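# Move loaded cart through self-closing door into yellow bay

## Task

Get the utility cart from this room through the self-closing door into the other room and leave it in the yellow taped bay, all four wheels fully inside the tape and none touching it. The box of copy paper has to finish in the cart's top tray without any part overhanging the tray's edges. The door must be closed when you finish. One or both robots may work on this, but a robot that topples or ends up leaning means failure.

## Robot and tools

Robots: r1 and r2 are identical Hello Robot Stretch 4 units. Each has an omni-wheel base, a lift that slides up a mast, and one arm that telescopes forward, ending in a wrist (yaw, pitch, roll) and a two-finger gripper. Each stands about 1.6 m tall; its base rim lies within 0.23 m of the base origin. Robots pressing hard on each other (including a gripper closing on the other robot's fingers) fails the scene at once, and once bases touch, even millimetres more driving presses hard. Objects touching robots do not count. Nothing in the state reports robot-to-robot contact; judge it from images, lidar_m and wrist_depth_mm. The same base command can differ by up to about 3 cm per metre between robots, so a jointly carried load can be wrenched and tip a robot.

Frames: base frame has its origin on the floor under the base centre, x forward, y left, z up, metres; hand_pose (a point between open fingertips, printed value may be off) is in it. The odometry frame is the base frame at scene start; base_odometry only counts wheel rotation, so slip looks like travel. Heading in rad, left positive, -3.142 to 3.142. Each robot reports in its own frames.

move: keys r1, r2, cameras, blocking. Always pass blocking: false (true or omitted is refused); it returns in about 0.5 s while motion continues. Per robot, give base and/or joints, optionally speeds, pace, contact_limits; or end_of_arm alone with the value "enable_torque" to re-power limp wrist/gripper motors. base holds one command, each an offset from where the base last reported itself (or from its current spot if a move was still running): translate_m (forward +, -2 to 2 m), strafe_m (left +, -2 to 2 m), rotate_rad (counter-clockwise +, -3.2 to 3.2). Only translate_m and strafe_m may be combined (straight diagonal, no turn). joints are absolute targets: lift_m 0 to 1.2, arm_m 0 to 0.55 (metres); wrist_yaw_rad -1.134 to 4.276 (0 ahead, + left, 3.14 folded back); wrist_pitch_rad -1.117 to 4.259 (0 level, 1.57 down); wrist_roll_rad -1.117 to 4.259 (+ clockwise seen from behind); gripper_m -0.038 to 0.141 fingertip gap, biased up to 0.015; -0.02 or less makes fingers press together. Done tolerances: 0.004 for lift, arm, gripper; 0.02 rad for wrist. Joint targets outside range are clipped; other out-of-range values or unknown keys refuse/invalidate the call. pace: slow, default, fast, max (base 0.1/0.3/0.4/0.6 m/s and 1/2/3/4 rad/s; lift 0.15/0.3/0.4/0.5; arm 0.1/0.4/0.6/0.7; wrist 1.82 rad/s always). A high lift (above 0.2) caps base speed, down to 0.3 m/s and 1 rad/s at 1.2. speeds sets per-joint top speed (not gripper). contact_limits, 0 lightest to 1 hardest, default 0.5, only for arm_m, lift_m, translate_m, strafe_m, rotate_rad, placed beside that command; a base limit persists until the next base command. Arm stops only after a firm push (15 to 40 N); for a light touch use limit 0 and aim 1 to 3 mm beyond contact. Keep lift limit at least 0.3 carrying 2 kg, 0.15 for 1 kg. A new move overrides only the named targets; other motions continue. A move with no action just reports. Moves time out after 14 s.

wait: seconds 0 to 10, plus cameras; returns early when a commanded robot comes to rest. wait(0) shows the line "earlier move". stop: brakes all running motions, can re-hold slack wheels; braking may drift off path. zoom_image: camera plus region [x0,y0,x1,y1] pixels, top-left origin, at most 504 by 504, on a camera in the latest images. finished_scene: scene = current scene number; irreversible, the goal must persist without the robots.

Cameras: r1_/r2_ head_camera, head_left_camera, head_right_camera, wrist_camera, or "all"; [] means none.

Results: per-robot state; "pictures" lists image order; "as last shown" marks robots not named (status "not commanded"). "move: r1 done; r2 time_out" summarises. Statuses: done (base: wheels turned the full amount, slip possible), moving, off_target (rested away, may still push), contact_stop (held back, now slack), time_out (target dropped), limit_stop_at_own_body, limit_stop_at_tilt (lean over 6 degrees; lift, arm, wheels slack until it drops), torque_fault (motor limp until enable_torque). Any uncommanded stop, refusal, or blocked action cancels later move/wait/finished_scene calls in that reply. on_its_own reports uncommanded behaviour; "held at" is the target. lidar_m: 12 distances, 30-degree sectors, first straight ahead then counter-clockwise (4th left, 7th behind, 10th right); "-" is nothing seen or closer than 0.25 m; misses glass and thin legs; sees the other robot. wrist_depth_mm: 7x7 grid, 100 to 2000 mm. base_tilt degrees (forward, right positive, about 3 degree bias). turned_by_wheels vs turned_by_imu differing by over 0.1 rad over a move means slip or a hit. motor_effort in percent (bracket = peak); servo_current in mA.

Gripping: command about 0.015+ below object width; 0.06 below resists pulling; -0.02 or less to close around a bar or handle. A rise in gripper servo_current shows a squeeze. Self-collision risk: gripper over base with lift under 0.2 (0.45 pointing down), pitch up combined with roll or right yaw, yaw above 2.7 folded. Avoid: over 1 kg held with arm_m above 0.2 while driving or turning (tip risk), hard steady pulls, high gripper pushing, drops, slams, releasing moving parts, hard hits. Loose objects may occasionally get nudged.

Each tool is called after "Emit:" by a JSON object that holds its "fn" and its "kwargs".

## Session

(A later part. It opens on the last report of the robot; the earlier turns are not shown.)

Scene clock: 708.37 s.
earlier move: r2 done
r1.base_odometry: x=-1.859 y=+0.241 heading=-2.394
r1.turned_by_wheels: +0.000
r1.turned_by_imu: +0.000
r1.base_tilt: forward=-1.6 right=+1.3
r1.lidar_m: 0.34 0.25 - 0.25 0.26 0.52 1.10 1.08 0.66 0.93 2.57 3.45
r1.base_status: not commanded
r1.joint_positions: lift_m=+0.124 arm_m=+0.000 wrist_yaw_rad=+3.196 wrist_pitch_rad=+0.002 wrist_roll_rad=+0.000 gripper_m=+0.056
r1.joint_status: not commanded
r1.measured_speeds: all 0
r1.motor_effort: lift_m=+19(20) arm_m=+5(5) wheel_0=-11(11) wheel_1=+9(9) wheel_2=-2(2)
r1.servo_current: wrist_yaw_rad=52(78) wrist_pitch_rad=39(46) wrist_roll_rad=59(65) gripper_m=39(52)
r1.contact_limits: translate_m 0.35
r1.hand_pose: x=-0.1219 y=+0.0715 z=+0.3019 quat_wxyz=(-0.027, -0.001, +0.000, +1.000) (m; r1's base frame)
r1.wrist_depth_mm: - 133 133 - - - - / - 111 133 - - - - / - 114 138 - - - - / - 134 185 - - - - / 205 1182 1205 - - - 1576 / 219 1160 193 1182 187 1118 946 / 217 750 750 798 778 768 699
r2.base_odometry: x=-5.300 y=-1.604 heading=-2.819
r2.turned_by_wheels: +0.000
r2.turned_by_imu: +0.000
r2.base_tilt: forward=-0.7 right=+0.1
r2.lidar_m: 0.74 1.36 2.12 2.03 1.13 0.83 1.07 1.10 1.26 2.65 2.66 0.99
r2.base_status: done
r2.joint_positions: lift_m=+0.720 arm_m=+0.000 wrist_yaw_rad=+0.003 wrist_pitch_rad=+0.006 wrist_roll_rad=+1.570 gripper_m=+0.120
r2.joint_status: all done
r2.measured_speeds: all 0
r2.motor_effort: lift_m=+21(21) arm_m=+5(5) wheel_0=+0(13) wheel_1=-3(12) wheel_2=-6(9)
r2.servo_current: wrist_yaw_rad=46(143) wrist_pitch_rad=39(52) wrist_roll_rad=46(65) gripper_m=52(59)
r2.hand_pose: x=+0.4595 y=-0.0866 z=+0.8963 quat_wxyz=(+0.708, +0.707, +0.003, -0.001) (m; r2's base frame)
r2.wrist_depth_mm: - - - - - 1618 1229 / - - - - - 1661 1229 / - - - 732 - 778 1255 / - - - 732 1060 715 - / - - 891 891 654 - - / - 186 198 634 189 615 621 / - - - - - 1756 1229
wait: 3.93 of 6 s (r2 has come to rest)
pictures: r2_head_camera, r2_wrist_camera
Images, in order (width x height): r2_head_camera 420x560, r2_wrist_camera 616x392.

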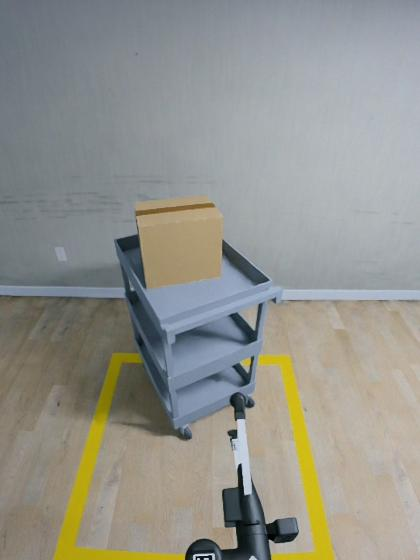

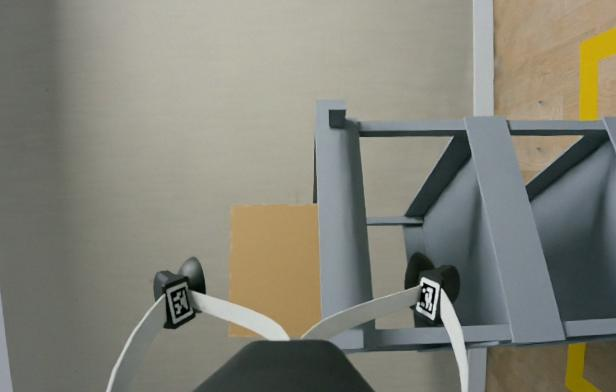

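Emit:
{"fn": "zoom_image", "kwargs": {"camera": "r2_wrist_camera", "region": [200, 60, 560, 392]}}

Emit:
{"fn": "zoom_image", "kwargs": {"camera": "r2_head_camera", "region": [100, 180, 300, 460]}}

Scaled by 1.400.

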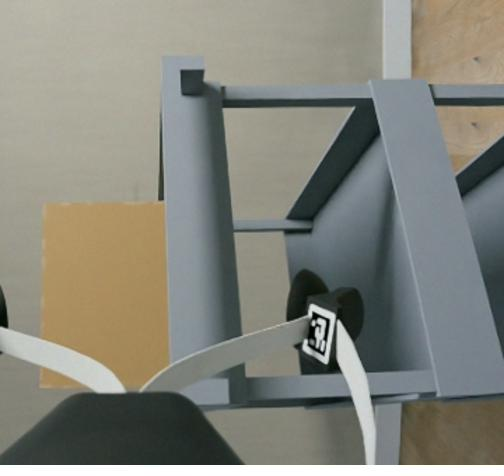

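Scaled by 1.800 from the camera's 420x560 image, which has a finer 1200x1600 frame.

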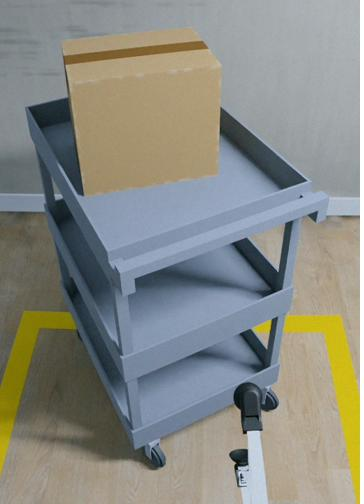

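Emit:
{"fn": "move", "kwargs": {"r2": {"base":{"translate_m":0.27,"strafe_m":0.02},"joints":{"gripper_m":0.141,"lift_m":0.66},"pace":"slow"}, "blocking": false, "cameras": []}}

Emit:
{"fn": "wait", "kwargs": {"seconds": 5, "cameras": ["r2_head_camera","r2_wrist_camera"]}}

Scene clock: 729.93 s.
move: r2 moving
r1: as last shown
r1.lidar_m: 0.34 0.25 - 0.25 0.25 0.56 1.10 1.06 0.66 0.94 2.56 3.46
r1.motor_effort: lift_m=+19(20) arm_m=+4(5) wheel_0=-10(11) wheel_1=+8(8) wheel_2=-2(2)
r1.servo_current: wrist_yaw_rad=59(65) wrist_pitch_rad=33(46) wrist_roll_rad=52(52) gripper_m=46(52)
r1.contact_limits: translate_m 0.35
r1.wrist_depth_mm: - 133 133 - - - - / - 111 132 - - - - / - 114 138 - - - - / - 134 185 - - - - / 206 1205 1255 - - - 1499 / 219 1182 194 1182 187 1138 946 / 218 759 750 798 778 750 707
r2.base_odometry: x=-5.311 y=-1.609 heading=-2.819
r2.turned_by_wheels: +0.000
r2.turned_by_imu: +0.001
r2.base_tilt: forward=-0.7 right=+0.1
r2.lidar_m: 0.76 1.36 2.11 2.08 1.18 0.87 1.11 1.08 1.28 2.64 2.62 1.00
r2.base_status: translate_m moving; strafe_m moving
r2.joint_positions: lift_m=+0.695 arm_m=+0.000 wrist_yaw_rad=+0.003 wrist_pitch_rad=+0.006 wrist_roll_rad=+1.570 gripper_m=+0.127
r2.joint_status: lift_m moving; gripper_m moving
r2.measured_speeds: translate_m=+0.048 strafe_m=+0.004 rotate_rad=+0.000 lift_m=-0.097 arm_m=+0.000 wrist_yaw_rad=+0.000 wrist_pitch_rad=+0.000 wrist_roll_rad=+0.000
r2.motor_effort: lift_m=+12(20) arm_m=+4(5) wheel_0=+4(5) wheel_1=+7(8) wheel_2=-8(10)
r2.servo_current: wrist_yaw_rad=52(59) wrist_pitch_rad=39(52) wrist_roll_rad=46(59) gripper_m=65(78)
r2.hand_pose: x=+0.4595 y=-0.0866 z=+0.8716 quat_wxyz=(+0.708, +0.707, +0.003, -0.001) (m; r2's base frame)
r2.wrist_depth_mm: - - - - - 1661 1182 / - - - - - 1661 1205 / - - - 741 - 768 1182 / - - - 691 1138 715 - / - - 878 866 1255 647 - / - 189 204 615 190 603 - / - - - - - 1756 1205
pictures: none
No camera images: "cameras" was empty.

Scene clock: 733.43 s.
earlier move: r2 done
r1.base_odometry: x=-1.859 y=+0.241 heading=-2.394
r1.turned_by_wheels: +0.000
r1.turned_by_imu: +0.000
r1.base_tilt: forward=-1.6 right=+1.3
r1.lidar_m: 0.32 0.25 - 0.25 0.26 0.52 1.36 1.33 0.67 0.96 2.58 3.44
r1.base_status: not commanded
r1.joint_positions: lift_m=+0.124 arm_m=+0.000 wrist_yaw_rad=+3.196 wrist_pitch_rad=+0.002 wrist_roll_rad=+0.000 gripper_m=+0.056
r1.joint_status: not commanded
r1.measured_speeds: all 0
r1.motor_effort: lift_m=+20(20) arm_m=+4(5) wheel_0=-10(11) wheel_1=+8(8) wheel_2=-2(2)
r1.servo_current: wrist_yaw_rad=46(72) wrist_pitch_rad=46(52) wrist_roll_rad=46(72) gripper_m=39(52)
r1.contact_limits: translate_m 0.35
r1.hand_pose: x=-0.1219 y=+0.0715 z=+0.3019 quat_wxyz=(-0.027, -0.001, +0.000, +1.000) (m; r1's base frame)
r1.wrist_depth_mm: - 133 133 - - - - / - 111 133 - - - - / - 114 138 - - - - / - 134 185 - - - - / 205 1708 1430 - - - 1576 / 220 1205 193 1182 187 1118 931 / 218 759 759 788 788 759 707
r2.base_odometry: x=-5.549 y=-1.709 heading=-2.819
r2.turned_by_wheels: +0.000
r2.turned_by_imu: +0.000
r2.base_tilt: forward=-0.7 right=+0.1
r2.lidar_m: 0.49 0.85 2.09 2.03 1.50 1.12 1.13 1.36 1.67 2.67 2.32 0.65
r2.base_status: done
r2.joint_positions: lift_m=+0.660 arm_m=+0.000 wrist_yaw_rad=+0.003 wrist_pitch_rad=+0.006 wrist_roll_rad=+1.570 gripper_m=+0.141
r2.joint_status: all done
r2.measured_speeds: all 0
r2.motor_effort: lift_m=+14(20) arm_m=+5(5) wheel_0=+3(9) wheel_1=+5(8) wheel_2=-5(11)
r2.servo_current: wrist_yaw_rad=52(59) wrist_pitch_rad=46(52) wrist_roll_rad=52(59) gripper_m=52(98)
r2.hand_pose: x=+0.4595 y=-0.0866 z=+0.8369 quat_wxyz=(+0.708, +0.707, +0.003, -0.001) (m; r2's base frame)
r2.wrist_depth_mm: - - - - - 1430 1118 / - - - 488 - 517 508 / - - - 455 - 676 466 / - - 647 427 - - 430 / - - 627 399 - - 407 / - 185 597 330 182 188 - / - - 597 - - - -
wait: 3.50 of 5 s (r2 has come to rest)
pictures: r2_head_camera, r2_wrist_camera
Images, in order (width x height): r2_head_camera 420x560, r2_wrist_camera 616x392.

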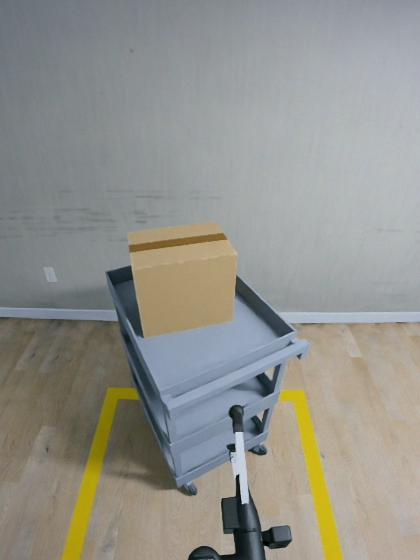

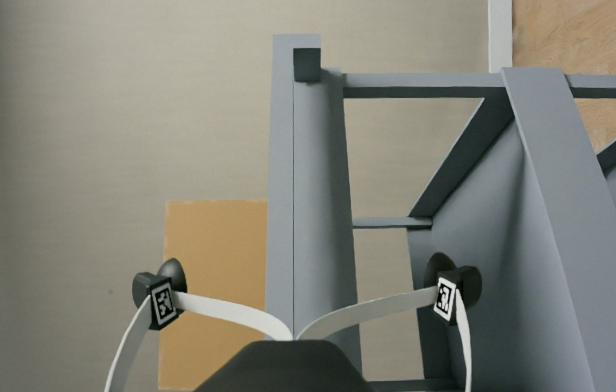

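Emit:
{"fn": "move", "kwargs": {"r2": {"base":{"translate_m":0.135},"pace":"slow","contact_limits":{"translate_m":0.2}}, "blocking": false, "cameras": []}}

Emit:
{"fn": "wait", "kwargs": {"seconds": 4, "cameras": ["r2_head_camera","r2_wrist_camera"]}}

Scene clock: 740.77 s.
move: r2 moving
r1: as last shown
r1.lidar_m: 0.34 0.25 - 0.25 0.25 0.56 1.34 1.36 0.67 0.94 2.57 3.46
r1.motor_effort: lift_m=+20(20) arm_m=+5(5) wheel_0=-11(11) wheel_1=+8(8) wheel_2=-2(2)
r1.servo_current: wrist_yaw_rad=46(65) wrist_pitch_rad=46(46) wrist_roll_rad=26(59) gripper_m=33(46)
r1.contact_limits: translate_m 0.35
r1.wrist_depth_mm: - 133 132 - - - - / - 111 132 - - - - / - 114 138 - - - - / - 134 185 - - - - / 205 1756 1499 - - - 1576 / 220 1205 194 1205 187 1138 946 / 218 759 759 788 778 768 715
r2.base_odometry: x=-5.561 y=-1.713 heading=-2.819
r2.turned_by_wheels: +0.000
r2.turned_by_imu: +0.001
r2.base_tilt: forward=-0.7 right=+0.1
r2.lidar_m: 0.48 0.83 2.08 2.01 1.48 1.13 1.14 1.37 1.69 2.70 2.29 0.63
r2.base_status: translate_m moving
r2.joint_positions: lift_m=+0.660 arm_m=+0.000 wrist_yaw_rad=+0.003 wrist_pitch_rad=+0.006 wrist_roll_rad=+1.570 gripper_m=+0.141
r2.joint_status: not commanded
r2.measured_speeds: translate_m=+0.049 strafe_m=+0.000 rotate_rad=+0.003 lift_m=+0.000 arm_m=+0.000 wrist_yaw_rad=+0.000 wrist_pitch_rad=+0.000 wrist_roll_rad=+0.000
r2.motor_effort: lift_m=+14(14) arm_m=+5(5) wheel_0=+4(7) wheel_1=+5(7) wheel_2=-9(11)
r2.servo_current: wrist_yaw_rad=39(52) wrist_pitch_rad=46(52) wrist_roll_rad=46(52) gripper_m=46(59)
r2.contact_limits: translate_m 0.2
r2.hand_pose: x=+0.4595 y=-0.0866 z=+0.8369 quat_wxyz=(+0.708, +0.707, +0.003, -0.001) (m; r2's base frame)
r2.wrist_depth_mm: - - - - - 1397 1138 / - - - 484 - 508 488 / - - - 445 - 668 452 / - - 634 415 - - 427 / - - 615 392 - - 399 / - 185 585 317 183 187 - / - - 585 - - - -
pictures: none
No camera images: "cameras" was empty.

Scene clock: 742.90 s.
earlier move: r2 done
r1.base_odometry: x=-1.859 y=+0.241 heading=-2.394
r1.turned_by_wheels: +0.000
r1.turned_by_imu: +0.000
r1.base_tilt: forward=-1.6 right=+1.3
r1.lidar_m: 0.33 0.25 - 0.25 0.27 0.55 1.47 1.46 0.67 0.93 2.58 3.47
r1.base_status: not commanded
r1.joint_positions: lift_m=+0.124 arm_m=+0.000 wrist_yaw_rad=+3.196 wrist_pitch_rad=+0.002 wrist_roll_rad=+0.000 gripper_m=+0.056
r1.joint_status: not commanded
r1.measured_speeds: all 0
r1.motor_effort: lift_m=+19(20) arm_m=+4(5) wheel_0=-11(11) wheel_1=+8(9) wheel_2=-2(2)
r1.servo_current: wrist_yaw_rad=46(72) wrist_pitch_rad=33(52) wrist_roll_rad=46(65) gripper_m=46(46)
r1.contact_limits: translate_m 0.35
r1.hand_pose: x=-0.1219 y=+0.0715 z=+0.3019 quat_wxyz=(-0.027, -0.001, +0.000, +1.000) (m; r1's base frame)
r1.wrist_depth_mm: - 133 133 - - - - / - 111 132 - - - - / - 114 138 - - - - / - 134 185 - - - - / 206 1708 1537 - - - 1537 / 219 1205 193 1205 188 1138 946 / 218 759 750 788 778 768 707
r2.base_odometry: x=-5.677 y=-1.751 heading=-2.819
r2.turned_by_wheels: +0.000
r2.turned_by_imu: +0.000
r2.base_tilt: forward=-0.7 right=+0.1
r2.lidar_m: 0.33 0.56 2.09 2.03 1.67 1.29 1.23 1.47 1.90 2.68 2.13 0.47
r2.base_status: done
r2.joint_positions: lift_m=+0.660 arm_m=+0.000 wrist_yaw_rad=+0.003 wrist_pitch_rad=+0.006 wrist_roll_rad=+1.570 gripper_m=+0.141
r2.joint_status: not commanded
r2.measured_speeds: all 0
r2.motor_effort: lift_m=+14(14) arm_m=+5(5) wheel_0=+3(9) wheel_1=+4(7) wheel_2=-6(11)
r2.servo_current: wrist_yaw_rad=46(59) wrist_pitch_rad=46(52) wrist_roll_rad=59(59) gripper_m=52(59)
r2.contact_limits: translate_m 0.2
r2.hand_pose: x=+0.4595 y=-0.0866 z=+0.8369 quat_wxyz=(+0.708, +0.707, +0.003, -0.001) (m; r2's base frame)
r2.wrist_depth_mm: - - - 353 379 382 1008 / - - - 343 - 477 459 / - - - 319 - 603 - / - - 508 297 - 732 - / - 496 496 278 - - - / - 189 213 213 187 188 - / - 469 469 - - - -
wait: 2.13 of 4 s (r2 has come to rest)
pictures: r2_head_camera, r2_wrist_camera
Images, in order (width x height): r2_head_camera 420x560, r2_wrist_camera 616x392.

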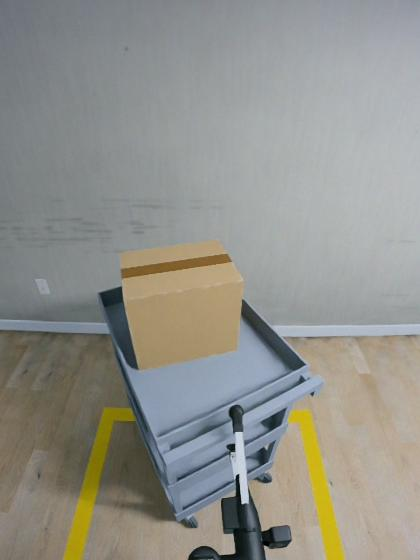

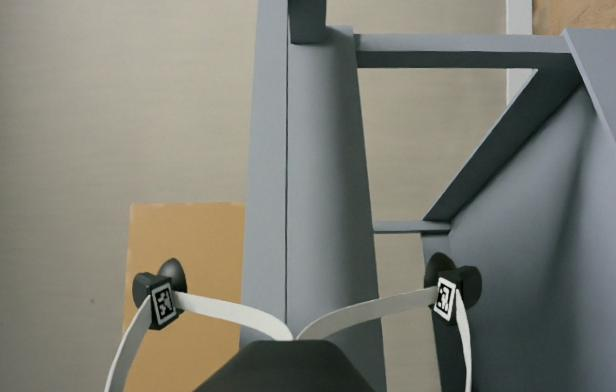

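Emit:
{"fn": "move", "kwargs": {"r2": {"base":{"translate_m":0.07},"pace":"slow","contact_limits":{"translate_m":0.1}}, "blocking": false, "cameras": []}}

Emit:
{"fn": "wait", "kwargs": {"seconds": 3, "cameras": ["r2_head_camera","r2_wrist_camera"]}}

Scene clock: 748.40 s.
move: r2 moving
r1: as last shown
r1.lidar_m: 0.33 0.25 - 0.25 0.26 0.57 1.49 1.47 0.66 0.95 2.58 3.46
r1.motor_effort: lift_m=+19(20) arm_m=+4(5) wheel_0=-10(11) wheel_1=+8(8) wheel_2=-2(2)
r1.servo_current: wrist_yaw_rad=46(65) wrist_pitch_rad=39(46) wrist_roll_rad=39(78) gripper_m=39(46)
r1.contact_limits: translate_m 0.35
r1.wrist_depth_mm: - 133 132 - - - - / - 111 132 - - - - / - 114 138 - - - - / - 134 185 - - - - / 204 1708 1618 - - - 1537 / 220 1205 194 1182 187 1160 931 / 217 750 759 798 778 759 715
r2.base_odometry: x=-5.689 y=-1.755 heading=-2.819
r2.turned_by_wheels: +0.000
r2.turned_by_imu: +0.001
r2.base_tilt: forward=-0.7 right=+0.0
r2.lidar_m: 0.36 0.47 2.10 2.01 1.67 1.27 1.25 1.49 1.89 2.69 2.12 0.46
r2.base_status: translate_m moving
r2.joint_positions: lift_m=+0.660 arm_m=+0.000 wrist_yaw_rad=+0.003 wrist_pitch_rad=+0.006 wrist_roll_rad=+1.570 gripper_m=+0.141
r2.joint_status: not commanded
r2.measured_speeds: translate_m=+0.048 strafe_m=+0.000 rotate_rad=-0.001 lift_m=+0.000 arm_m=+0.000 wrist_yaw_rad=+0.000 wrist_pitch_rad=+0.000 wrist_roll_rad=+0.000
r2.motor_effort: lift_m=+14(14) arm_m=+4(5) wheel_0=+7(10) wheel_1=+6(7) wheel_2=-9(11)
r2.servo_current: wrist_yaw_rad=46(52) wrist_pitch_rad=46(52) wrist_roll_rad=59(59) gripper_m=52(52)
r2.contact_limits: translate_m 0.1
r2.hand_pose: x=+0.4595 y=-0.0866 z=+0.8369 quat_wxyz=(+0.708, +0.707, +0.003, -0.001) (m; r2's base frame)
r2.wrist_depth_mm: - - - 336 366 370 1008 / - - - 330 - 1281 449 / - - - 307 - 603 - / - - 500 286 - 768 - / - 488 484 268 - 842 - / - 191 202 202 187 189 - / - 459 459 - - - -
pictures: none
No camera images: "cameras" was empty.

Scene clock: 749.87 s.
earlier move: r2 done
r1.base_odometry: x=-1.859 y=+0.241 heading=-2.394
r1.turned_by_wheels: +0.000
r1.turned_by_imu: +0.000
r1.base_tilt: forward=-1.6 right=+1.3
r1.lidar_m: 0.33 0.25 - 0.25 0.26 0.56 1.52 1.51 0.65 0.96 2.57 3.48
r1.base_status: not commanded
r1.joint_positions: lift_m=+0.124 arm_m=+0.000 wrist_yaw_rad=+3.196 wrist_pitch_rad=+0.002 wrist_roll_rad=+0.000 gripper_m=+0.056
r1.joint_status: not commanded
r1.measured_speeds: all 0
r1.motor_effort: lift_m=+19(20) arm_m=+5(5) wheel_0=-10(11) wheel_1=+8(8) wheel_2=-2(2)
r1.servo_current: wrist_yaw_rad=46(72) wrist_pitch_rad=59(59) wrist_roll_rad=59(78) gripper_m=46(52)
r1.contact_limits: translate_m 0.35
r1.hand_pose: x=-0.1219 y=+0.0715 z=+0.3019 quat_wxyz=(-0.027, -0.001, +0.000, +1.000) (m; r1's base frame)
r1.wrist_depth_mm: - 133 133 - - - - / - 111 132 - - - - / - 114 138 - - - - / - 134 184 - - - - / 206 1756 1661 - - - 1537 / 220 1205 194 1182 187 1138 946 / 218 750 741 798 778 759 707
r2.base_odometry: x=-5.743 y=-1.773 heading=-2.819
r2.turned_by_wheels: +0.000
r2.turned_by_imu: +0.000
r2.base_tilt: forward=-0.7 right=+0.1
r2.lidar_m: 0.30 0.31 2.09 2.02 1.79 1.35 1.31 1.55 1.99 2.69 2.02 0.44
r2.base_status: done
r2.joint_positions: lift_m=+0.660 arm_m=+0.000 wrist_yaw_rad=-0.002 wrist_pitch_rad=+0.002 wrist_roll_rad=+1.570 gripper_m=+0.141
r2.joint_status: not commanded
r2.measured_speeds: all 0
r2.motor_effort: lift_m=+14(14) arm_m=+4(5) wheel_0=+4(10) wheel_1=+5(8) wheel_2=-9(11)
r2.servo_current: wrist_yaw_rad=46(59) wrist_pitch_rad=39(52) wrist_roll_rad=59(59) gripper_m=52(59)
r2.contact_limits: translate_m 0.1
r2.hand_pose: x=+0.4591 y=-0.0880 z=+0.8381 quat_wxyz=(+0.708, +0.707, +0.000, -0.001) (m; r2's base frame)
r2.wrist_depth_mm: - - - 297 317 317 322 / - - - 283 - - 1205 / - - - 264 267 - 484 / - - 191 247 - 691 - / - 452 445 231 234 831 - / - 195 179 168 195 185 - / - 424 421 - - - -
wait: 1.47 of 3 s (r2 has come to rest)
pictures: r2_head_camera, r2_wrist_camera
Images, in order (width x height): r2_head_camera 420x560, r2_wrist_camera 616x392.

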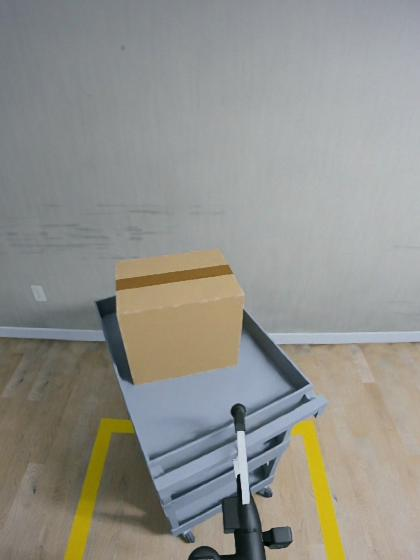

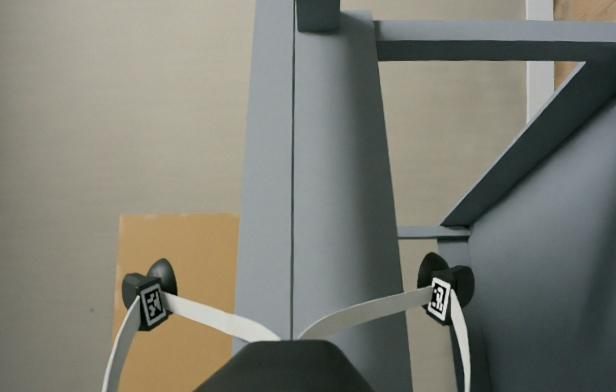

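Emit:
{"fn": "move", "kwargs": {"r2": {"joints":{"gripper_m":-0.03}}, "blocking": false, "cameras": []}}

Emit:
{"fn": "wait", "kwargs": {"seconds": 2.5, "cameras": ["r2_head_camera","r2_wrist_camera"]}}

Scene clock: 755.63 s.
move: r2 moving
r1: as last shown
r1.lidar_m: 0.34 0.25 - 0.25 0.25 0.54 1.53 1.51 0.65 0.95 2.57 3.47
r1.motor_effort: lift_m=+19(20) arm_m=+4(5) wheel_0=-10(11) wheel_1=+8(8) wheel_2=-2(2)
r1.servo_current: wrist_yaw_rad=52(59) wrist_pitch_rad=46(46) wrist_roll_rad=46(65) gripper_m=46(46)
r1.contact_limits: translate_m 0.35
r1.wrist_depth_mm: - 133 133 - - - - / - 111 133 - - - - / - 114 138 - - - - / - 134 185 - - - - / 205 1708 1708 - - - 1537 / 219 1229 193 1205 187 1118 931 / 217 759 750 788 788 759 715
r2.base_odometry: x=-5.743 y=-1.773 heading=-2.819
r2.turned_by_wheels: +0.000
r2.turned_by_imu: +0.000
r2.base_tilt: forward=-0.7 right=+0.1
r2.lidar_m: 0.31 0.30 2.08 2.01 1.75 1.34 1.33 1.53 2.00 2.70 2.03 0.46
r2.base_status: not commanded
r2.joint_positions: lift_m=+0.660 arm_m=+0.000 wrist_yaw_rad=-0.002 wrist_pitch_rad=+0.002 wrist_roll_rad=+1.570 gripper_m=+0.130
r2.joint_status: gripper_m moving
r2.measured_speeds: all 0
r2.motor_effort: lift_m=+14(14) arm_m=+5(5) wheel_0=+4(5) wheel_1=+5(5) wheel_2=-8(9)
r2.servo_current: wrist_yaw_rad=39(59) wrist_pitch_rad=46(46) wrist_roll_rad=52(59) gripper_m=111(111)
r2.contact_limits: translate_m 0.1
r2.hand_pose: x=+0.4591 y=-0.0880 z=+0.8381 quat_wxyz=(+0.708, +0.707, +0.000, -0.001) (m; r2's base frame)
r2.wrist_depth_mm: - - - 296 317 317 319 / - - - 283 - - 1182 / - - - 264 266 - 488 / - - 190 247 - 683 - / - 449 445 231 231 - - / - 196 180 168 195 - - / - 424 424 - - - -
pictures: none
No camera images: "cameras" was empty.

Scene clock: 757.67 s.
earlier move: r2 done
r1.base_odometry: x=-1.859 y=+0.241 heading=-2.394
r1.turned_by_wheels: +0.000
r1.turned_by_imu: +0.000
r1.base_tilt: forward=-1.6 right=+1.3
r1.lidar_m: 0.34 0.25 - 0.25 0.25 0.53 1.54 1.52 0.66 0.96 2.56 3.44
r1.base_status: not commanded
r1.joint_positions: lift_m=+0.124 arm_m=+0.000 wrist_yaw_rad=+3.196 wrist_pitch_rad=+0.002 wrist_roll_rad=+0.000 gripper_m=+0.056
r1.joint_status: not commanded
r1.measured_speeds: all 0
r1.motor_effort: lift_m=+20(20) arm_m=+4(5) wheel_0=-10(11) wheel_1=+8(8) wheel_2=-2(2)
r1.servo_current: wrist_yaw_rad=78(78) wrist_pitch_rad=46(52) wrist_roll_rad=46(72) gripper_m=46(52)
r1.contact_limits: translate_m 0.35
r1.hand_pose: x=-0.1219 y=+0.0715 z=+0.3019 quat_wxyz=(-0.027, -0.001, +0.000, +1.000) (m; r1's base frame)
r1.wrist_depth_mm: - 133 132 - - - - / - 111 133 - - - - / - 114 138 - - - - / - 134 185 - - - - / 205 1708 1708 - - - 1576 / 220 1205 194 1205 187 1138 931 / 218 759 741 788 788 768 715
r2.base_odometry: x=-5.744 y=-1.773 heading=-2.819
r2.turned_by_wheels: +0.000
r2.turned_by_imu: +0.000
r2.base_tilt: forward=-0.6 right=+0.1
r2.lidar_m: 0.34 0.34 2.09 2.00 1.77 1.34 1.32 1.56 1.99 2.70 2.05 0.47
r2.base_status: not commanded
r2.joint_positions: lift_m=+0.660 arm_m=+0.000 wrist_yaw_rad=+0.001 wrist_pitch_rad=-0.004 wrist_roll_rad=+1.570 gripper_m=-0.029
r2.joint_status: all done
r2.measured_speeds: all 0
r2.motor_effort: lift_m=+15(15) arm_m=+0(5) wheel_0=-2(5) wheel_1=+0(5) wheel_2=+0(9)
r2.servo_current: wrist_yaw_rad=46(59) wrist_pitch_rad=46(46) wrist_roll_rad=46(65) gripper_m=111(377)
r2.contact_limits: translate_m 0.1
r2.hand_pose: x=+0.4594 y=-0.0871 z=+0.8396 quat_wxyz=(+0.707, +0.707, -0.001, +0.002) (m; r2's base frame)
r2.wrist_depth_mm: - - - 276 303 307 307 / - - - 277 287 - 1182 / - - - 262 267 - - / - - 455 245 253 715 - / - 455 449 202 240 809 - / - 445 185 174 177 - - / - - 433 - - - -
wait: 2.03 of 2.5 s (r2 has come to rest)
pictures: r2_head_camera, r2_wrist_camera
Images, in order (width x height): r2_head_camera 420x560, r2_wrist_camera 616x392.

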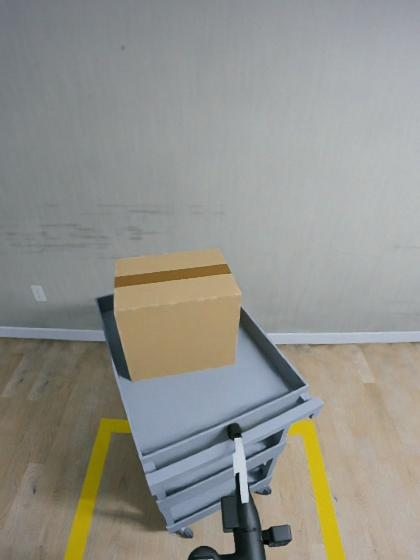

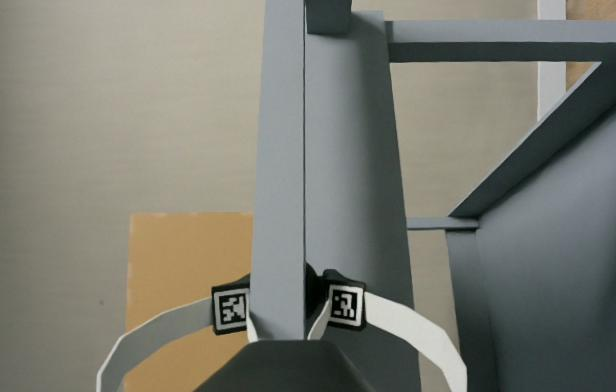

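Emit:
{"fn": "move", "kwargs": {"r2": {"base":{"translate_m":-0.26,"strafe_m":0.02},"pace":"slow","contact_limits":{"translate_m":0.6}}, "blocking": false, "cameras": []}}

Emit:
{"fn": "wait", "kwargs": {"seconds": 5, "cameras": ["r2_head_camera","r2_head_left_camera","r2_head_right_camera"]}}

Scene clock: 762.63 s.
move: r2 moving
r1: as last shown
r1.lidar_m: 0.32 0.25 - 0.25 0.25 0.57 1.55 1.52 0.66 0.92 2.55 3.46
r1.motor_effort: lift_m=+19(20) arm_m=+4(5) wheel_0=-11(11) wheel_1=+8(8) wheel_2=-2(2)
r1.servo_current: wrist_yaw_rad=52(65) wrist_pitch_rad=39(46) wrist_roll_rad=46(65) gripper_m=39(46)
r1.contact_limits: translate_m 0.35
r1.wrist_depth_mm: - 133 133 - - - - / - 111 132 - - - - / - 114 138 - - - - / - 134 185 - - - - / 204 1661 1618 - - - 1499 / 219 1205 194 1182 187 1138 946 / 218 750 750 788 778 759 715
r2.base_odometry: x=-5.732 y=-1.771 heading=-2.819
r2.turned_by_wheels: +0.000
r2.turned_by_imu: +0.001
r2.base_tilt: forward=-0.6 right=+0.1
r2.lidar_m: 0.34 0.33 2.08 2.02 1.78 1.34 1.31 1.53 1.98 2.69 2.06 0.46
r2.base_status: translate_m moving; strafe_m moving
r2.joint_positions: lift_m=+0.660 arm_m=+0.000 wrist_yaw_rad=+0.003 wrist_pitch_rad=-0.004 wrist_roll_rad=+1.570 gripper_m=-0.029
r2.joint_status: not commanded
r2.measured_speeds: translate_m=-0.049 strafe_m=+0.004 rotate_rad=+0.000 lift_m=+0.000 arm_m=+0.000 wrist_yaw_rad=+0.006 wrist_pitch_rad=+0.000 wrist_roll_rad=+0.000
r2.motor_effort: lift_m=+15(15) arm_m=-3(4) wheel_0=-6(9) wheel_1=-8(8) wheel_2=+17(17)
r2.servo_current: wrist_yaw_rad=59(59) wrist_pitch_rad=46(46) wrist_roll_rad=46(59) gripper_m=111(117)
r2.contact_limits: translate_m 0.6
r2.hand_pose: x=+0.4596 y=-0.0865 z=+0.8396 quat_wxyz=(+0.707, +0.707, +0.000, +0.003) (m; r2's base frame)
r2.wrist_depth_mm: - - - 277 303 304 303 / - - - 274 279 - 1205 / - - - 259 264 - 508 / - - 459 246 253 741 - / - 452 452 202 236 809 - / - 445 184 174 177 - - / - - 436 - - - -
pictures: none
No camera images: "cameras" was empty.

Scene clock: 766.03 s.
earlier move: r2 done
r1.base_odometry: x=-1.859 y=+0.241 heading=-2.394
r1.turned_by_wheels: +0.000
r1.turned_by_imu: +0.000
r1.base_tilt: forward=-1.6 right=+1.3
r1.lidar_m: 0.34 0.25 - 0.25 0.25 0.53 1.31 1.28 0.67 0.93 2.56 3.46
r1.base_status: not commanded
r1.joint_positions: lift_m=+0.124 arm_m=+0.000 wrist_yaw_rad=+3.196 wrist_pitch_rad=+0.002 wrist_roll_rad=+0.000 gripper_m=+0.056
r1.joint_status: not commanded
r1.measured_speeds: all 0
r1.motor_effort: lift_m=+19(20) arm_m=+4(5) wheel_0=-10(11) wheel_1=+8(8) wheel_2=-2(2)
r1.servo_current: wrist_yaw_rad=46(65) wrist_pitch_rad=46(52) wrist_roll_rad=46(65) gripper_m=39(52)
r1.contact_limits: translate_m 0.35
r1.hand_pose: x=-0.1219 y=+0.0715 z=+0.3019 quat_wxyz=(-0.027, -0.001, +0.000, +1.000) (m; r1's base frame)
r1.wrist_depth_mm: - 133 133 - - - - / - 111 132 - - - - / - 114 138 - - - - / - 134 185 - - - - / 205 1430 1397 - - - 1537 / 219 1205 193 1205 187 1118 917 / 217 750 759 798 778 768 707
r2.base_odometry: x=-5.491 y=-1.710 heading=-2.819
r2.turned_by_wheels: +0.000
r2.turned_by_imu: +0.002
r2.base_tilt: forward=-0.7 right=+0.1
r2.lidar_m: 0.35 0.34 2.07 2.01 1.44 1.06 1.05 1.31 1.63 2.69 2.36 0.46
r2.base_status: done
r2.joint_positions: lift_m=+0.660 arm_m=+0.000 wrist_yaw_rad=+0.009 wrist_pitch_rad=-0.004 wrist_roll_rad=+1.570 gripper_m=-0.029
r2.joint_status: not commanded
r2.measured_speeds: all 0
r2.motor_effort: lift_m=+15(15) arm_m=-3(4) wheel_0=+2(9) wheel_1=-5(8) wheel_2=+11(18)
r2.servo_current: wrist_yaw_rad=59(78) wrist_pitch_rad=39(52) wrist_roll_rad=52(59) gripper_m=104(117)
r2.contact_limits: translate_m 0.6
r2.hand_pose: x=+0.4600 y=-0.0849 z=+0.8396 quat_wxyz=(+0.707, +0.707, +0.002, +0.005) (m; r2's base frame)
r2.wrist_depth_mm: - - - 274 287 291 297 / - - - 264 - 1464 1281 / - - - 253 256 640 512 / - - 455 242 246 759 - / - 455 452 208 236 809 - / - 449 185 174 176 - - / - - 442 - - - -
wait: 3.40 of 5 s (r2 has come to rest)
pictures: r2_head_camera, r2_head_left_camera, r2_head_right_camera
Images, in order (width x height): r2_head_camera 420x560, r2_head_left_camera 420x672, r2_head_right_camera 420x672.

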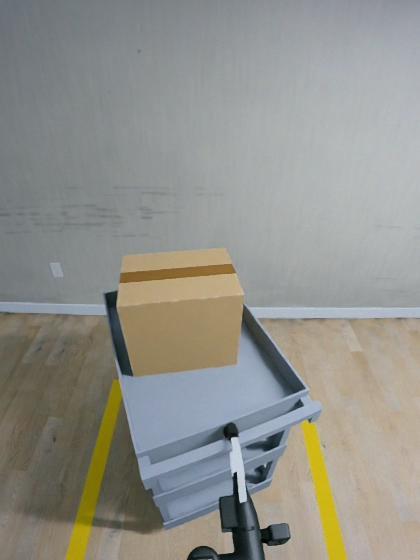

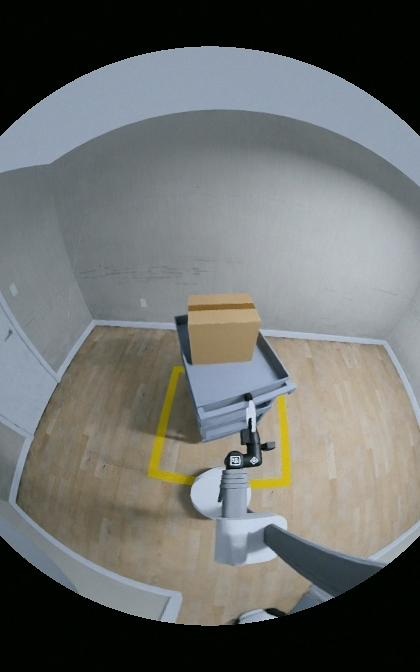

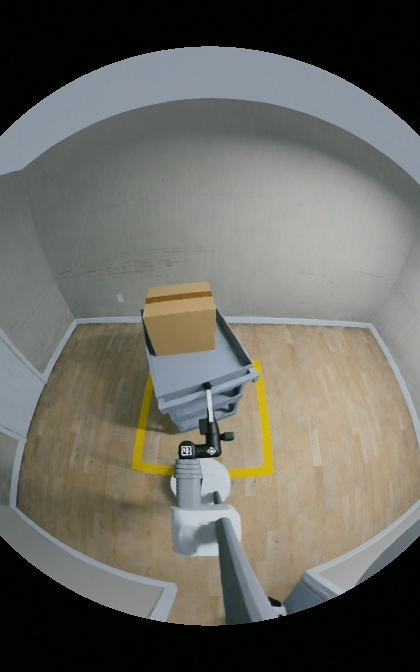

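Emit:
{"fn": "move", "kwargs": {"r2": {"joints":{"gripper_m":0.141}}, "blocking": false, "cameras": []}}

Emit:
{"fn": "wait", "kwargs": {"seconds": 2.5, "cameras": []}}

Emit:
{"fn": "move", "kwargs": {"r2": {"base":{"translate_m":-0.35},"pace":"slow","contact_limits":{"translate_m":0.2}}, "blocking": false, "cameras": []}}

Emit:
{"fn": "wait", "kwargs": {"seconds": 5, "cameras": ["r2_head_camera","r2_head_left_camera"]}}

Emit:
{"fn": "zoom_image", "kwargs": {"camera": "r2_head_camera", "region": [40, 200, 400, 560]}}

Scene clock: 775.47 s.
move: r2 moving
r1: as last shown
r1.lidar_m: 0.33 0.25 - 0.25 0.25 0.54 1.31 1.27 0.65 0.95 2.58 3.46
r1.motor_effort: lift_m=+19(20) arm_m=+5(5) wheel_0=-10(11) wheel_1=+8(9) wheel_2=-2(2)
r1.servo_current: wrist_yaw_rad=59(65) wrist_pitch_rad=39(46) wrist_roll_rad=46(59) gripper_m=39(46)
r1.contact_limits: translate_m 0.35
r1.wrist_depth_mm: - 133 133 - - - - / - 111 133 - - - - / - 114 138 - - - - / - 134 185 - - - - / 205 1397 1397 - - - 1499 / 220 1229 193 1182 188 1118 931 / 218 759 750 798 788 750 707
r2.base_odometry: x=-5.491 y=-1.710 heading=-2.819
r2.turned_by_wheels: +0.000
r2.turned_by_imu: +0.000
r2.base_tilt: forward=-0.7 right=+0.1
r2.lidar_m: 0.35 0.34 2.08 2.02 1.41 1.07 1.07 1.31 1.61 2.70 2.39 0.47
r2.base_status: not commanded
r2.joint_positions: lift_m=+0.660 arm_m=+0.000 wrist_yaw_rad=+0.009 wrist_pitch_rad=-0.004 wrist_roll_rad=+1.570 gripper_m=-0.003
r2.joint_status: gripper_m moving
r2.measured_speeds: all 0
r2.motor_effort: lift_m=+15(15) arm_m=-4(4) wheel_0=+2(2) wheel_1=-4(5) wheel_2=+7(11)
r2.servo_current: wrist_yaw_rad=59(65) wrist_pitch_rad=39(46) wrist_roll_rad=39(52) gripper_m=117(117)
r2.contact_limits: translate_m 0.6
r2.hand_pose: x=+0.4600 y=-0.0849 z=+0.8396 quat_wxyz=(+0.707, +0.707, +0.002, +0.005) (m; r2's base frame)
r2.wrist_depth_mm: - - - 272 294 296 294 / - - - 268 276 1464 1281 / - - - 257 260 640 535 / - - 455 246 252 809 - / - 455 455 236 240 809 - / - 452 188 177 169 - - / - 145 442 - - - -
pictures: none
No camera images: "cameras" was empty.

Scene clock: 777.47 s.
earlier move: r2 done
r1.base_odometry: x=-1.859 y=+0.241 heading=-2.394
r1.turned_by_wheels: +0.000
r1.turned_by_imu: +0.000
r1.base_tilt: forward=-1.6 right=+1.3
r1.lidar_m: 0.32 0.25 - 0.25 0.26 0.55 1.31 1.27 0.67 0.96 2.59 3.48
r1.base_status: not commanded
r1.joint_positions: lift_m=+0.124 arm_m=+0.000 wrist_yaw_rad=+3.196 wrist_pitch_rad=+0.002 wrist_roll_rad=+0.000 gripper_m=+0.056
r1.joint_status: not commanded
r1.measured_speeds: all 0
r1.motor_effort: lift_m=+19(20) arm_m=+5(5) wheel_0=-11(11) wheel_1=+8(9) wheel_2=-2(2)
r1.servo_current: wrist_yaw_rad=46(65) wrist_pitch_rad=39(52) wrist_roll_rad=52(65) gripper_m=46(46)
r1.contact_limits: translate_m 0.35
r1.hand_pose: x=-0.1219 y=+0.0715 z=+0.3019 quat_wxyz=(-0.027, -0.001, +0.000, +1.000) (m; r1's base frame)
r1.wrist_depth_mm: - 133 133 - - - - / - 111 133 - - - - / - 114 138 - - - - / - 134 185 - - - - / 205 1430 1397 - - - 1537 / 220 1205 193 1182 187 1118 931 / 218 750 759 788 788 759 723
r2.base_odometry: x=-5.491 y=-1.710 heading=-2.819
r2.turned_by_wheels: +0.000
r2.turned_by_imu: +0.000
r2.base_tilt: forward=-0.6 right=+0.1
r2.lidar_m: 0.36 0.35 2.08 2.01 1.42 1.06 1.05 1.29 1.60 2.69 2.41 0.47
r2.base_status: not commanded
r2.joint_positions: lift_m=+0.660 arm_m=+0.000 wrist_yaw_rad=+0.003 wrist_pitch_rad=-0.002 wrist_roll_rad=+1.570 gripper_m=+0.141
r2.joint_status: all done
r2.measured_speeds: all 0
r2.motor_effort: lift_m=+15(15) arm_m=-3(4) wheel_0=+2(3) wheel_1=-4(5) wheel_2=+5(11)
r2.servo_current: wrist_yaw_rad=39(72) wrist_pitch_rad=52(52) wrist_roll_rad=46(59) gripper_m=52(137)
r2.contact_limits: translate_m 0.6
r2.hand_pose: x=+0.4595 y=-0.0866 z=+0.8390 quat_wxyz=(+0.707, +0.707, +0.000, +0.002) (m; r2's base frame)
r2.wrist_depth_mm: - - - 277 312 317 1042 / - - - 294 - 1336 402 / - - 216 279 - 1464 - / - - 208 265 - 715 - / - 466 466 253 - - - / - 196 191 190 196 188 - / - 449 452 - - - -
wait: 2.00 of 2.5 s (r2 has come to rest)
pictures: none
No camera images: "cameras" was empty.

Scene clock: 777.97 s.
move: r2 moving
r1: as last shown
r1.lidar_m: 0.33 0.25 - 0.25 0.25 0.55 1.30 1.29 0.65 0.91 2.59 3.46
r1.motor_effort: lift_m=+20(20) arm_m=+4(5) wheel_0=-10(11) wheel_1=+8(8) wheel_2=-2(2)
r1.servo_current: wrist_yaw_rad=46(59) wrist_pitch_rad=39(46) wrist_roll_rad=52(72) gripper_m=39(46)
r1.contact_limits: translate_m 0.35
r1.wrist_depth_mm: - 133 133 - - - - / - 111 132 - - - - / - 114 138 - - - - / - 134 185 - - - - / 206 1397 1397 - - - 1537 / 220 1205 193 1182 187 1138 931 / 217 750 759 788 778 759 707
r2.base_odometry: x=-5.479 y=-1.706 heading=-2.819
r2.turned_by_wheels: +0.000
r2.turned_by_imu: +0.000
r2.base_tilt: forward=-0.7 right=+0.1
r2.lidar_m: 0.37 0.36 2.08 2.00 1.44 1.07 1.07 1.28 1.58 2.70 2.40 0.48
r2.base_status: translate_m moving
r2.joint_positions: lift_m=+0.660 arm_m=+0.000 wrist_yaw_rad=+0.003 wrist_pitch_rad=-0.002 wrist_roll_rad=+1.570 gripper_m=+0.141
r2.joint_status: not commanded
r2.measured_speeds: translate_m=-0.048 strafe_m=+0.000 rotate_rad=+0.001 lift_m=+0.000 arm_m=+0.000 wrist_yaw_rad=+0.000 wrist_pitch_rad=+0.000 wrist_roll_rad=+0.000
r2.motor_effort: lift_m=+15(15) arm_m=-3(4) wheel_0=-8(8) wheel_1=-5(8) wheel_2=+8(10)
r2.servo_current: wrist_yaw_rad=52(52) wrist_pitch_rad=39(52) wrist_roll_rad=59(59) gripper_m=52(59)
r2.contact_limits: translate_m 0.2
r2.hand_pose: x=+0.4595 y=-0.0866 z=+0.8390 quat_wxyz=(+0.707, +0.707, +0.000, +0.002) (m; r2's base frame)
r2.wrist_depth_mm: - - - 282 325 329 1025 / - - - 304 325 342 338 / - - - 290 - 609 - / - - 219 277 - 788 - / - 473 477 264 - 798 - / - 189 200 202 187 188 - / - 462 459 - - - -
pictures: none
No camera images: "cameras" was empty.

Scene clock: 782.23 s.
earlier move: r2 done
r1.base_odometry: x=-1.859 y=+0.241 heading=-2.394
r1.turned_by_wheels: +0.000
r1.turned_by_imu: +0.000
r1.base_tilt: forward=-1.6 right=+1.3
r1.lidar_m: 0.34 0.25 - 0.25 0.25 0.56 1.03 0.95 0.65 0.95 2.57 3.43
r1.base_status: not commanded
r1.joint_positions: lift_m=+0.124 arm_m=+0.000 wrist_yaw_rad=+3.196 wrist_pitch_rad=+0.002 wrist_roll_rad=+0.000 gripper_m=+0.056
r1.joint_status: not commanded
r1.measured_speeds: all 0
r1.motor_effort: lift_m=+19(20) arm_m=+5(5) wheel_0=-10(11) wheel_1=+8(9) wheel_2=-2(2)
r1.servo_current: wrist_yaw_rad=52(72) wrist_pitch_rad=33(52) wrist_roll_rad=59(72) gripper_m=39(52)
r1.contact_limits: translate_m 0.35
r1.hand_pose: x=-0.1219 y=+0.0715 z=+0.3019 quat_wxyz=(-0.027, -0.001, +0.000, +1.000) (m; r1's base frame)
r1.wrist_depth_mm: - 133 132 - - - - / - 111 133 - - - - / - 114 138 - - - - / - 134 185 - - - - / 205 1025 1661 - - - 1499 / 219 1025 193 1205 188 1160 931 / 218 759 750 788 778 768 715
r2.base_odometry: x=-5.159 y=-1.599 heading=-2.819
r2.turned_by_wheels: +0.000
r2.turned_by_imu: +0.000
r2.base_tilt: forward=-0.7 right=+0.1
r2.lidar_m: 0.69 2.24 2.09 2.03 0.95 0.72 0.96 0.95 1.07 2.68 2.85 0.84
r2.base_status: done
r2.joint_positions: lift_m=+0.660 arm_m=+0.000 wrist_yaw_rad=+0.003 wrist_pitch_rad=-0.002 wrist_roll_rad=+1.570 gripper_m=+0.141
r2.joint_status: not commanded
r2.measured_speeds: all 0
r2.motor_effort: lift_m=+15(15) arm_m=-3(4) wheel_0=-4(10) wheel_1=-3(8) wheel_2=+6(11)
r2.servo_current: wrist_yaw_rad=59(65) wrist_pitch_rad=33(52) wrist_roll_rad=39(59) gripper_m=52(59)
r2.contact_limits: translate_m 0.2
r2.hand_pose: x=+0.4595 y=-0.0866 z=+0.8390 quat_wxyz=(+0.707, +0.707, +0.000, +0.002) (m; r2's base frame)
r2.wrist_depth_mm: - - - - - 1618 1138 / - - - - - 1661 1160 / - - - 634 - 654 1138 / - - 809 615 1042 609 - / - - 788 591 1160 580 - / - 185 778 559 186 544 554 / - - - - - 535 535
wait: 4.27 of 5 s (r2 has come to rest)
pictures: r2_head_camera, r2_head_left_camera
Images, in order (width x height): r2_head_camera 420x560, r2_head_left_camera 420x672.

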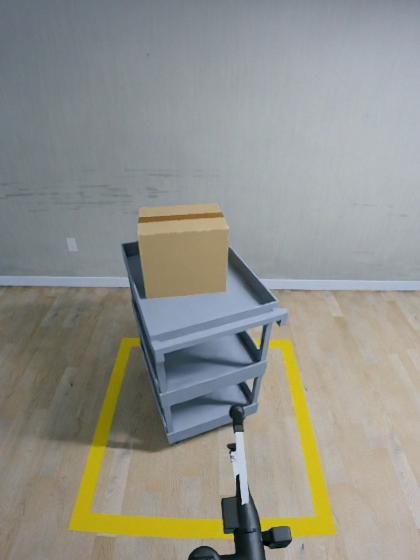

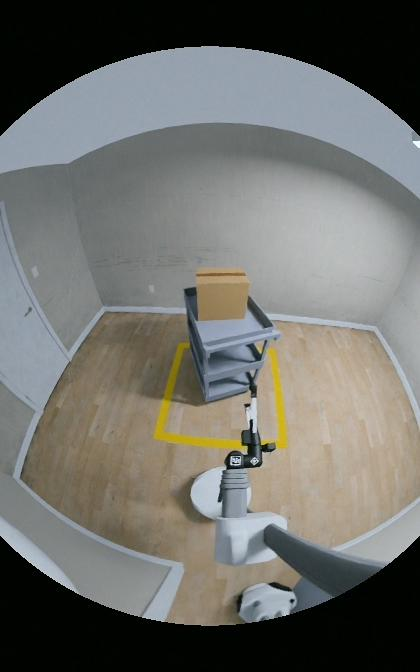

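Scaled by 1.400 from the camera's 420x560 image, which has a finer 1200x1600 frame.

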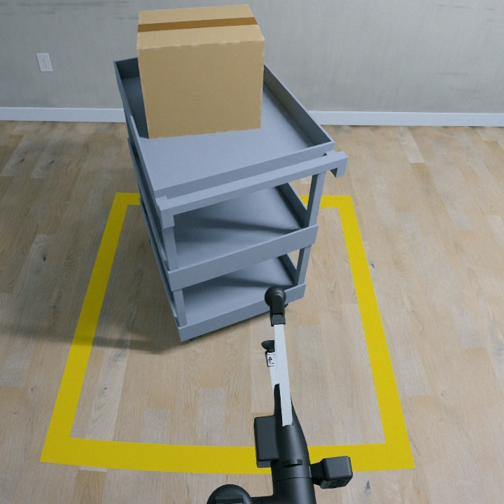

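Emit:
{"fn": "move", "kwargs": {"r2": {"base":{"translate_m":0.325},"pace":"slow","contact_limits":{"translate_m":0.1}}, "blocking": false, "cameras": []}}

Emit:
{"fn": "wait", "kwargs": {"seconds": 5, "cameras": []}}

Emit:
{"fn": "move", "kwargs": {"r2": {"joints":{"gripper_m":-0.03}}, "blocking": false, "cameras": []}}

Emit:
{"fn": "wait", "kwargs": {"seconds": 2.5, "cameras": ["r2_wrist_camera"]}}

Scene clock: 801.27 s.
move: r2 moving
r1: as last shown
r1.lidar_m: 0.36 0.25 - 0.25 0.25 0.55 1.03 0.95 0.65 0.96 2.58 3.49
r1.motor_effort: lift_m=+19(20) arm_m=+5(5) wheel_0=-11(11) wheel_1=+8(8) wheel_2=-2(2)
r1.servo_current: wrist_yaw_rad=46(52) wrist_pitch_rad=39(46) wrist_roll_rad=46(59) gripper_m=46(46)
r1.contact_limits: translate_m 0.35
r1.wrist_depth_mm: - 132 133 - - - - / - 111 132 - - - - / - 114 138 - - - - / - 134 185 - - - - / 205 1060 1708 - - - 1537 / 219 1025 193 1229 187 1138 931 / 217 759 750 798 778 768 715
r2.base_odometry: x=-5.171 y=-1.603 heading=-2.819
r2.turned_by_wheels: +0.000
r2.turned_by_imu: +0.001
r2.base_tilt: forward=-0.7 right=+0.1
r2.lidar_m: 0.68 2.23 2.11 2.03 0.97 0.73 0.98 0.97 1.10 2.69 2.83 0.85
r2.base_status: translate_m moving
r2.joint_positions: lift_m=+0.660 arm_m=+0.000 wrist_yaw_rad=+0.003 wrist_pitch_rad=-0.002 wrist_roll_rad=+1.570 gripper_m=+0.141
r2.joint_status: not commanded
r2.measured_speeds: translate_m=+0.049 strafe_m=+0.000 rotate_rad=+0.000 lift_m=+0.000 arm_m=+0.000 wrist_yaw_rad=+0.000 wrist_pitch_rad=+0.000 wrist_roll_rad=+0.000
r2.motor_effort: lift_m=+15(15) arm_m=-4(4) wheel_0=+6(6) wheel_1=+6(8) wheel_2=-9(11)
r2.servo_current: wrist_yaw_rad=59(65) wrist_pitch_rad=33(46) wrist_roll_rad=46(59) gripper_m=59(59)
r2.contact_limits: translate_m 0.1
r2.hand_pose: x=+0.4595 y=-0.0866 z=+0.8390 quat_wxyz=(+0.707, +0.707, +0.000, +0.002) (m; r2's base frame)
r2.wrist_depth_mm: - - - - - 1661 1160 / - - - - - 1576 1160 / - - - 627 - 647 1118 / - - 788 603 1138 597 - / - - 798 580 - 574 - / - 185 788 496 186 535 554 / - - - - - 525 525
pictures: none
No camera images: "cameras" was empty.

Scene clock: 805.30 s.
earlier move: r2 done
r1.base_odometry: x=-1.859 y=+0.241 heading=-2.394
r1.turned_by_wheels: +0.000
r1.turned_by_imu: +0.000
r1.base_tilt: forward=-1.6 right=+1.3
r1.lidar_m: 0.36 0.25 - 0.25 0.26 0.53 1.28 1.26 0.65 0.96 2.58 3.45
r1.base_status: not commanded
r1.joint_positions: lift_m=+0.124 arm_m=+0.000 wrist_yaw_rad=+3.196 wrist_pitch_rad=+0.002 wrist_roll_rad=+0.000 gripper_m=+0.056
r1.joint_status: not commanded
r1.measured_speeds: all 0
r1.motor_effort: lift_m=+19(20) arm_m=+4(5) wheel_0=-10(11) wheel_1=+8(9) wheel_2=-2(2)
r1.servo_current: wrist_yaw_rad=65(78) wrist_pitch_rad=46(52) wrist_roll_rad=33(72) gripper_m=39(46)
r1.contact_limits: translate_m 0.35
r1.hand_pose: x=-0.1219 y=+0.0715 z=+0.3019 quat_wxyz=(-0.027, -0.001, +0.000, +1.000) (m; r1's base frame)
r1.wrist_depth_mm: - 133 132 - - - - / - 111 132 - - - - / - 114 138 - - - - / - 135 185 - - - - / 205 1397 1397 - - - 1499 / 220 1182 193 1182 187 1160 946 / 218 750 741 809 778 759 707
r2.base_odometry: x=-5.467 y=-1.702 heading=-2.819
r2.turned_by_wheels: +0.000
r2.turned_by_imu: +0.001
r2.base_tilt: forward=-0.7 right=+0.1
r2.lidar_m: 0.38 0.38 2.05 2.01 1.41 1.04 1.01 1.27 1.56 2.69 2.42 0.50
r2.base_status: done
r2.joint_positions: lift_m=+0.660 arm_m=+0.000 wrist_yaw_rad=+0.003 wrist_pitch_rad=-0.002 wrist_roll_rad=+1.570 gripper_m=+0.141
r2.joint_status: not commanded
r2.measured_speeds: all 0
r2.motor_effort: lift_m=+15(15) arm_m=-4(4) wheel_0=+5(11) wheel_1=+3(8) wheel_2=-5(11)
r2.servo_current: wrist_yaw_rad=39(65) wrist_pitch_rad=39(46) wrist_roll_rad=46(65) gripper_m=46(59)
r2.contact_limits: translate_m 0.1
r2.hand_pose: x=+0.4595 y=-0.0866 z=+0.8390 quat_wxyz=(+0.707, +0.707, +0.000, +0.002) (m; r2's base frame)
r2.wrist_depth_mm: - - - 287 - 1464 1098 / - - - 320 334 1366 347 / - - - 303 - 1499 - / - - 488 290 - 798 - / - 488 488 276 - 878 - / - 189 213 211 186 188 - / - 473 473 - - - -
wait: 4.03 of 5 s (r2 has come to rest)
pictures: none
No camera images: "cameras" was empty.

Scene clock: 805.80 s.
move: r2 moving
r1: as last shown
r1.lidar_m: 0.34 0.25 - 0.25 0.25 0.56 1.30 1.24 0.66 0.94 2.56 3.48
r1.motor_effort: lift_m=+20(20) arm_m=+5(5) wheel_0=-10(11) wheel_1=+8(8) wheel_2=-2(2)
r1.servo_current: wrist_yaw_rad=52(65) wrist_pitch_rad=39(46) wrist_roll_rad=39(59) gripper_m=39(46)
r1.contact_limits: translate_m 0.35
r1.wrist_depth_mm: - 132 133 - - - - / - 111 132 - - - - / - 114 138 - - - - / - 134 185 - - - - / 205 1397 1430 - - - 1537 / 220 1205 193 1205 187 1138 917 / 218 768 750 798 778 759 707
r2.base_odometry: x=-5.467 y=-1.702 heading=-2.819
r2.turned_by_wheels: +0.000
r2.turned_by_imu: +0.000
r2.base_tilt: forward=-0.7 right=+0.0
r2.lidar_m: 0.36 0.39 2.06 2.03 1.39 1.02 1.03 1.26 1.55 2.70 2.39 0.48
r2.base_status: not commanded
r2.joint_positions: lift_m=+0.660 arm_m=+0.000 wrist_yaw_rad=+0.003 wrist_pitch_rad=-0.002 wrist_roll_rad=+1.570 gripper_m=+0.130
r2.joint_status: gripper_m moving
r2.measured_speeds: all 0
r2.motor_effort: lift_m=+15(15) arm_m=-3(4) wheel_0=+5(5) wheel_1=+3(3) wheel_2=-5(6)
r2.servo_current: wrist_yaw_rad=46(59) wrist_pitch_rad=39(46) wrist_roll_rad=39(59) gripper_m=111(111)
r2.contact_limits: translate_m 0.1
r2.hand_pose: x=+0.4595 y=-0.0866 z=+0.8390 quat_wxyz=(+0.707, +0.707, +0.000, +0.002) (m; r2's base frame)
r2.wrist_depth_mm: - - - 287 - 1430 1098 / - - - 320 338 1366 343 / - - - 303 - 1499 - / - - 488 290 - 798 - / - 492 488 277 273 878 - / - 194 211 213 191 - - / - 477 473 - - - -
pictures: none
No camera images: "cameras" was empty.

Scene clock: 807.80 s.
earlier move: r2 done
r1.base_odometry: x=-1.859 y=+0.241 heading=-2.394
r1.turned_by_wheels: +0.000
r1.turned_by_imu: +0.000
r1.base_tilt: forward=-1.6 right=+1.3
r1.lidar_m: 0.34 0.25 - 0.25 0.26 0.55 1.31 1.25 0.66 0.92 2.58 3.47
r1.base_status: not commanded
r1.joint_positions: lift_m=+0.124 arm_m=+0.000 wrist_yaw_rad=+3.196 wrist_pitch_rad=+0.002 wrist_roll_rad=+0.000 gripper_m=+0.056
r1.joint_status: not commanded
r1.measured_speeds: all 0
r1.motor_effort: lift_m=+19(20) arm_m=+5(5) wheel_0=-10(11) wheel_1=+8(8) wheel_2=-2(2)
r1.servo_current: wrist_yaw_rad=52(72) wrist_pitch_rad=46(46) wrist_roll_rad=46(65) gripper_m=46(46)
r1.contact_limits: translate_m 0.35
r1.hand_pose: x=-0.1219 y=+0.0715 z=+0.3019 quat_wxyz=(-0.027, -0.001, +0.000, +1.000) (m; r1's base frame)
r1.wrist_depth_mm: - 133 133 - - - - / - 111 133 - - - - / - 114 138 - - - - / - 134 185 - - - - / 205 1366 1464 - - - 1537 / 219 1205 194 1182 187 1118 946 / 218 750 741 798 768 759 707
r2.base_odometry: x=-5.467 y=-1.702 heading=-2.819
r2.turned_by_wheels: +0.000
r2.turned_by_imu: +0.000
r2.base_tilt: forward=-0.7 right=+0.1
r2.lidar_m: 0.36 0.39 2.07 2.02 1.41 1.05 1.02 1.26 1.55 2.69 2.42 0.48
r2.base_status: not commanded
r2.joint_positions: lift_m=+0.660 arm_m=+0.000 wrist_yaw_rad=+0.003 wrist_pitch_rad=-0.005 wrist_roll_rad=+1.570 gripper_m=-0.028
r2.joint_status: all done
r2.measured_speeds: all 0
r2.motor_effort: lift_m=+15(15) arm_m=-4(4) wheel_0=+4(5) wheel_1=+3(4) wheel_2=-2(6)
r2.servo_current: wrist_yaw_rad=52(59) wrist_pitch_rad=52(52) wrist_roll_rad=46(65) gripper_m=150(358)
r2.contact_limits: translate_m 0.1
r2.hand_pose: x=+0.4595 y=-0.0866 z=+0.8399 quat_wxyz=(+0.707, +0.707, -0.001, +0.003) (m; r2's base frame)
r2.wrist_depth_mm: - - - 276 324 322 1098 / - - - 248 310 1464 1229 / - - - 232 291 627 539 / - - 484 224 278 809 - / - 488 480 211 266 - - / - 167 184 201 176 - - / - 148 473 - - - -
wait: 2.00 of 2.5 s (r2 has come to rest)
pictures: r2_wrist_camera
Images, in order (width x height): r2_wrist_camera 616x392.

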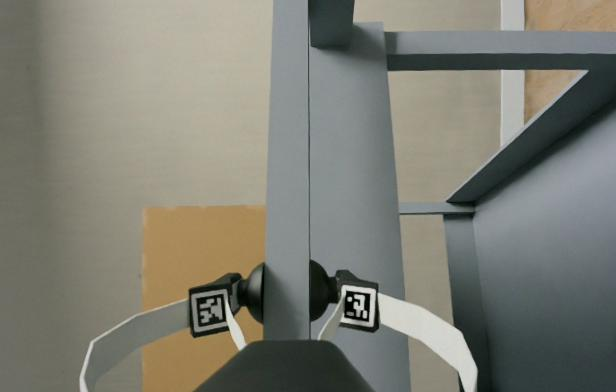

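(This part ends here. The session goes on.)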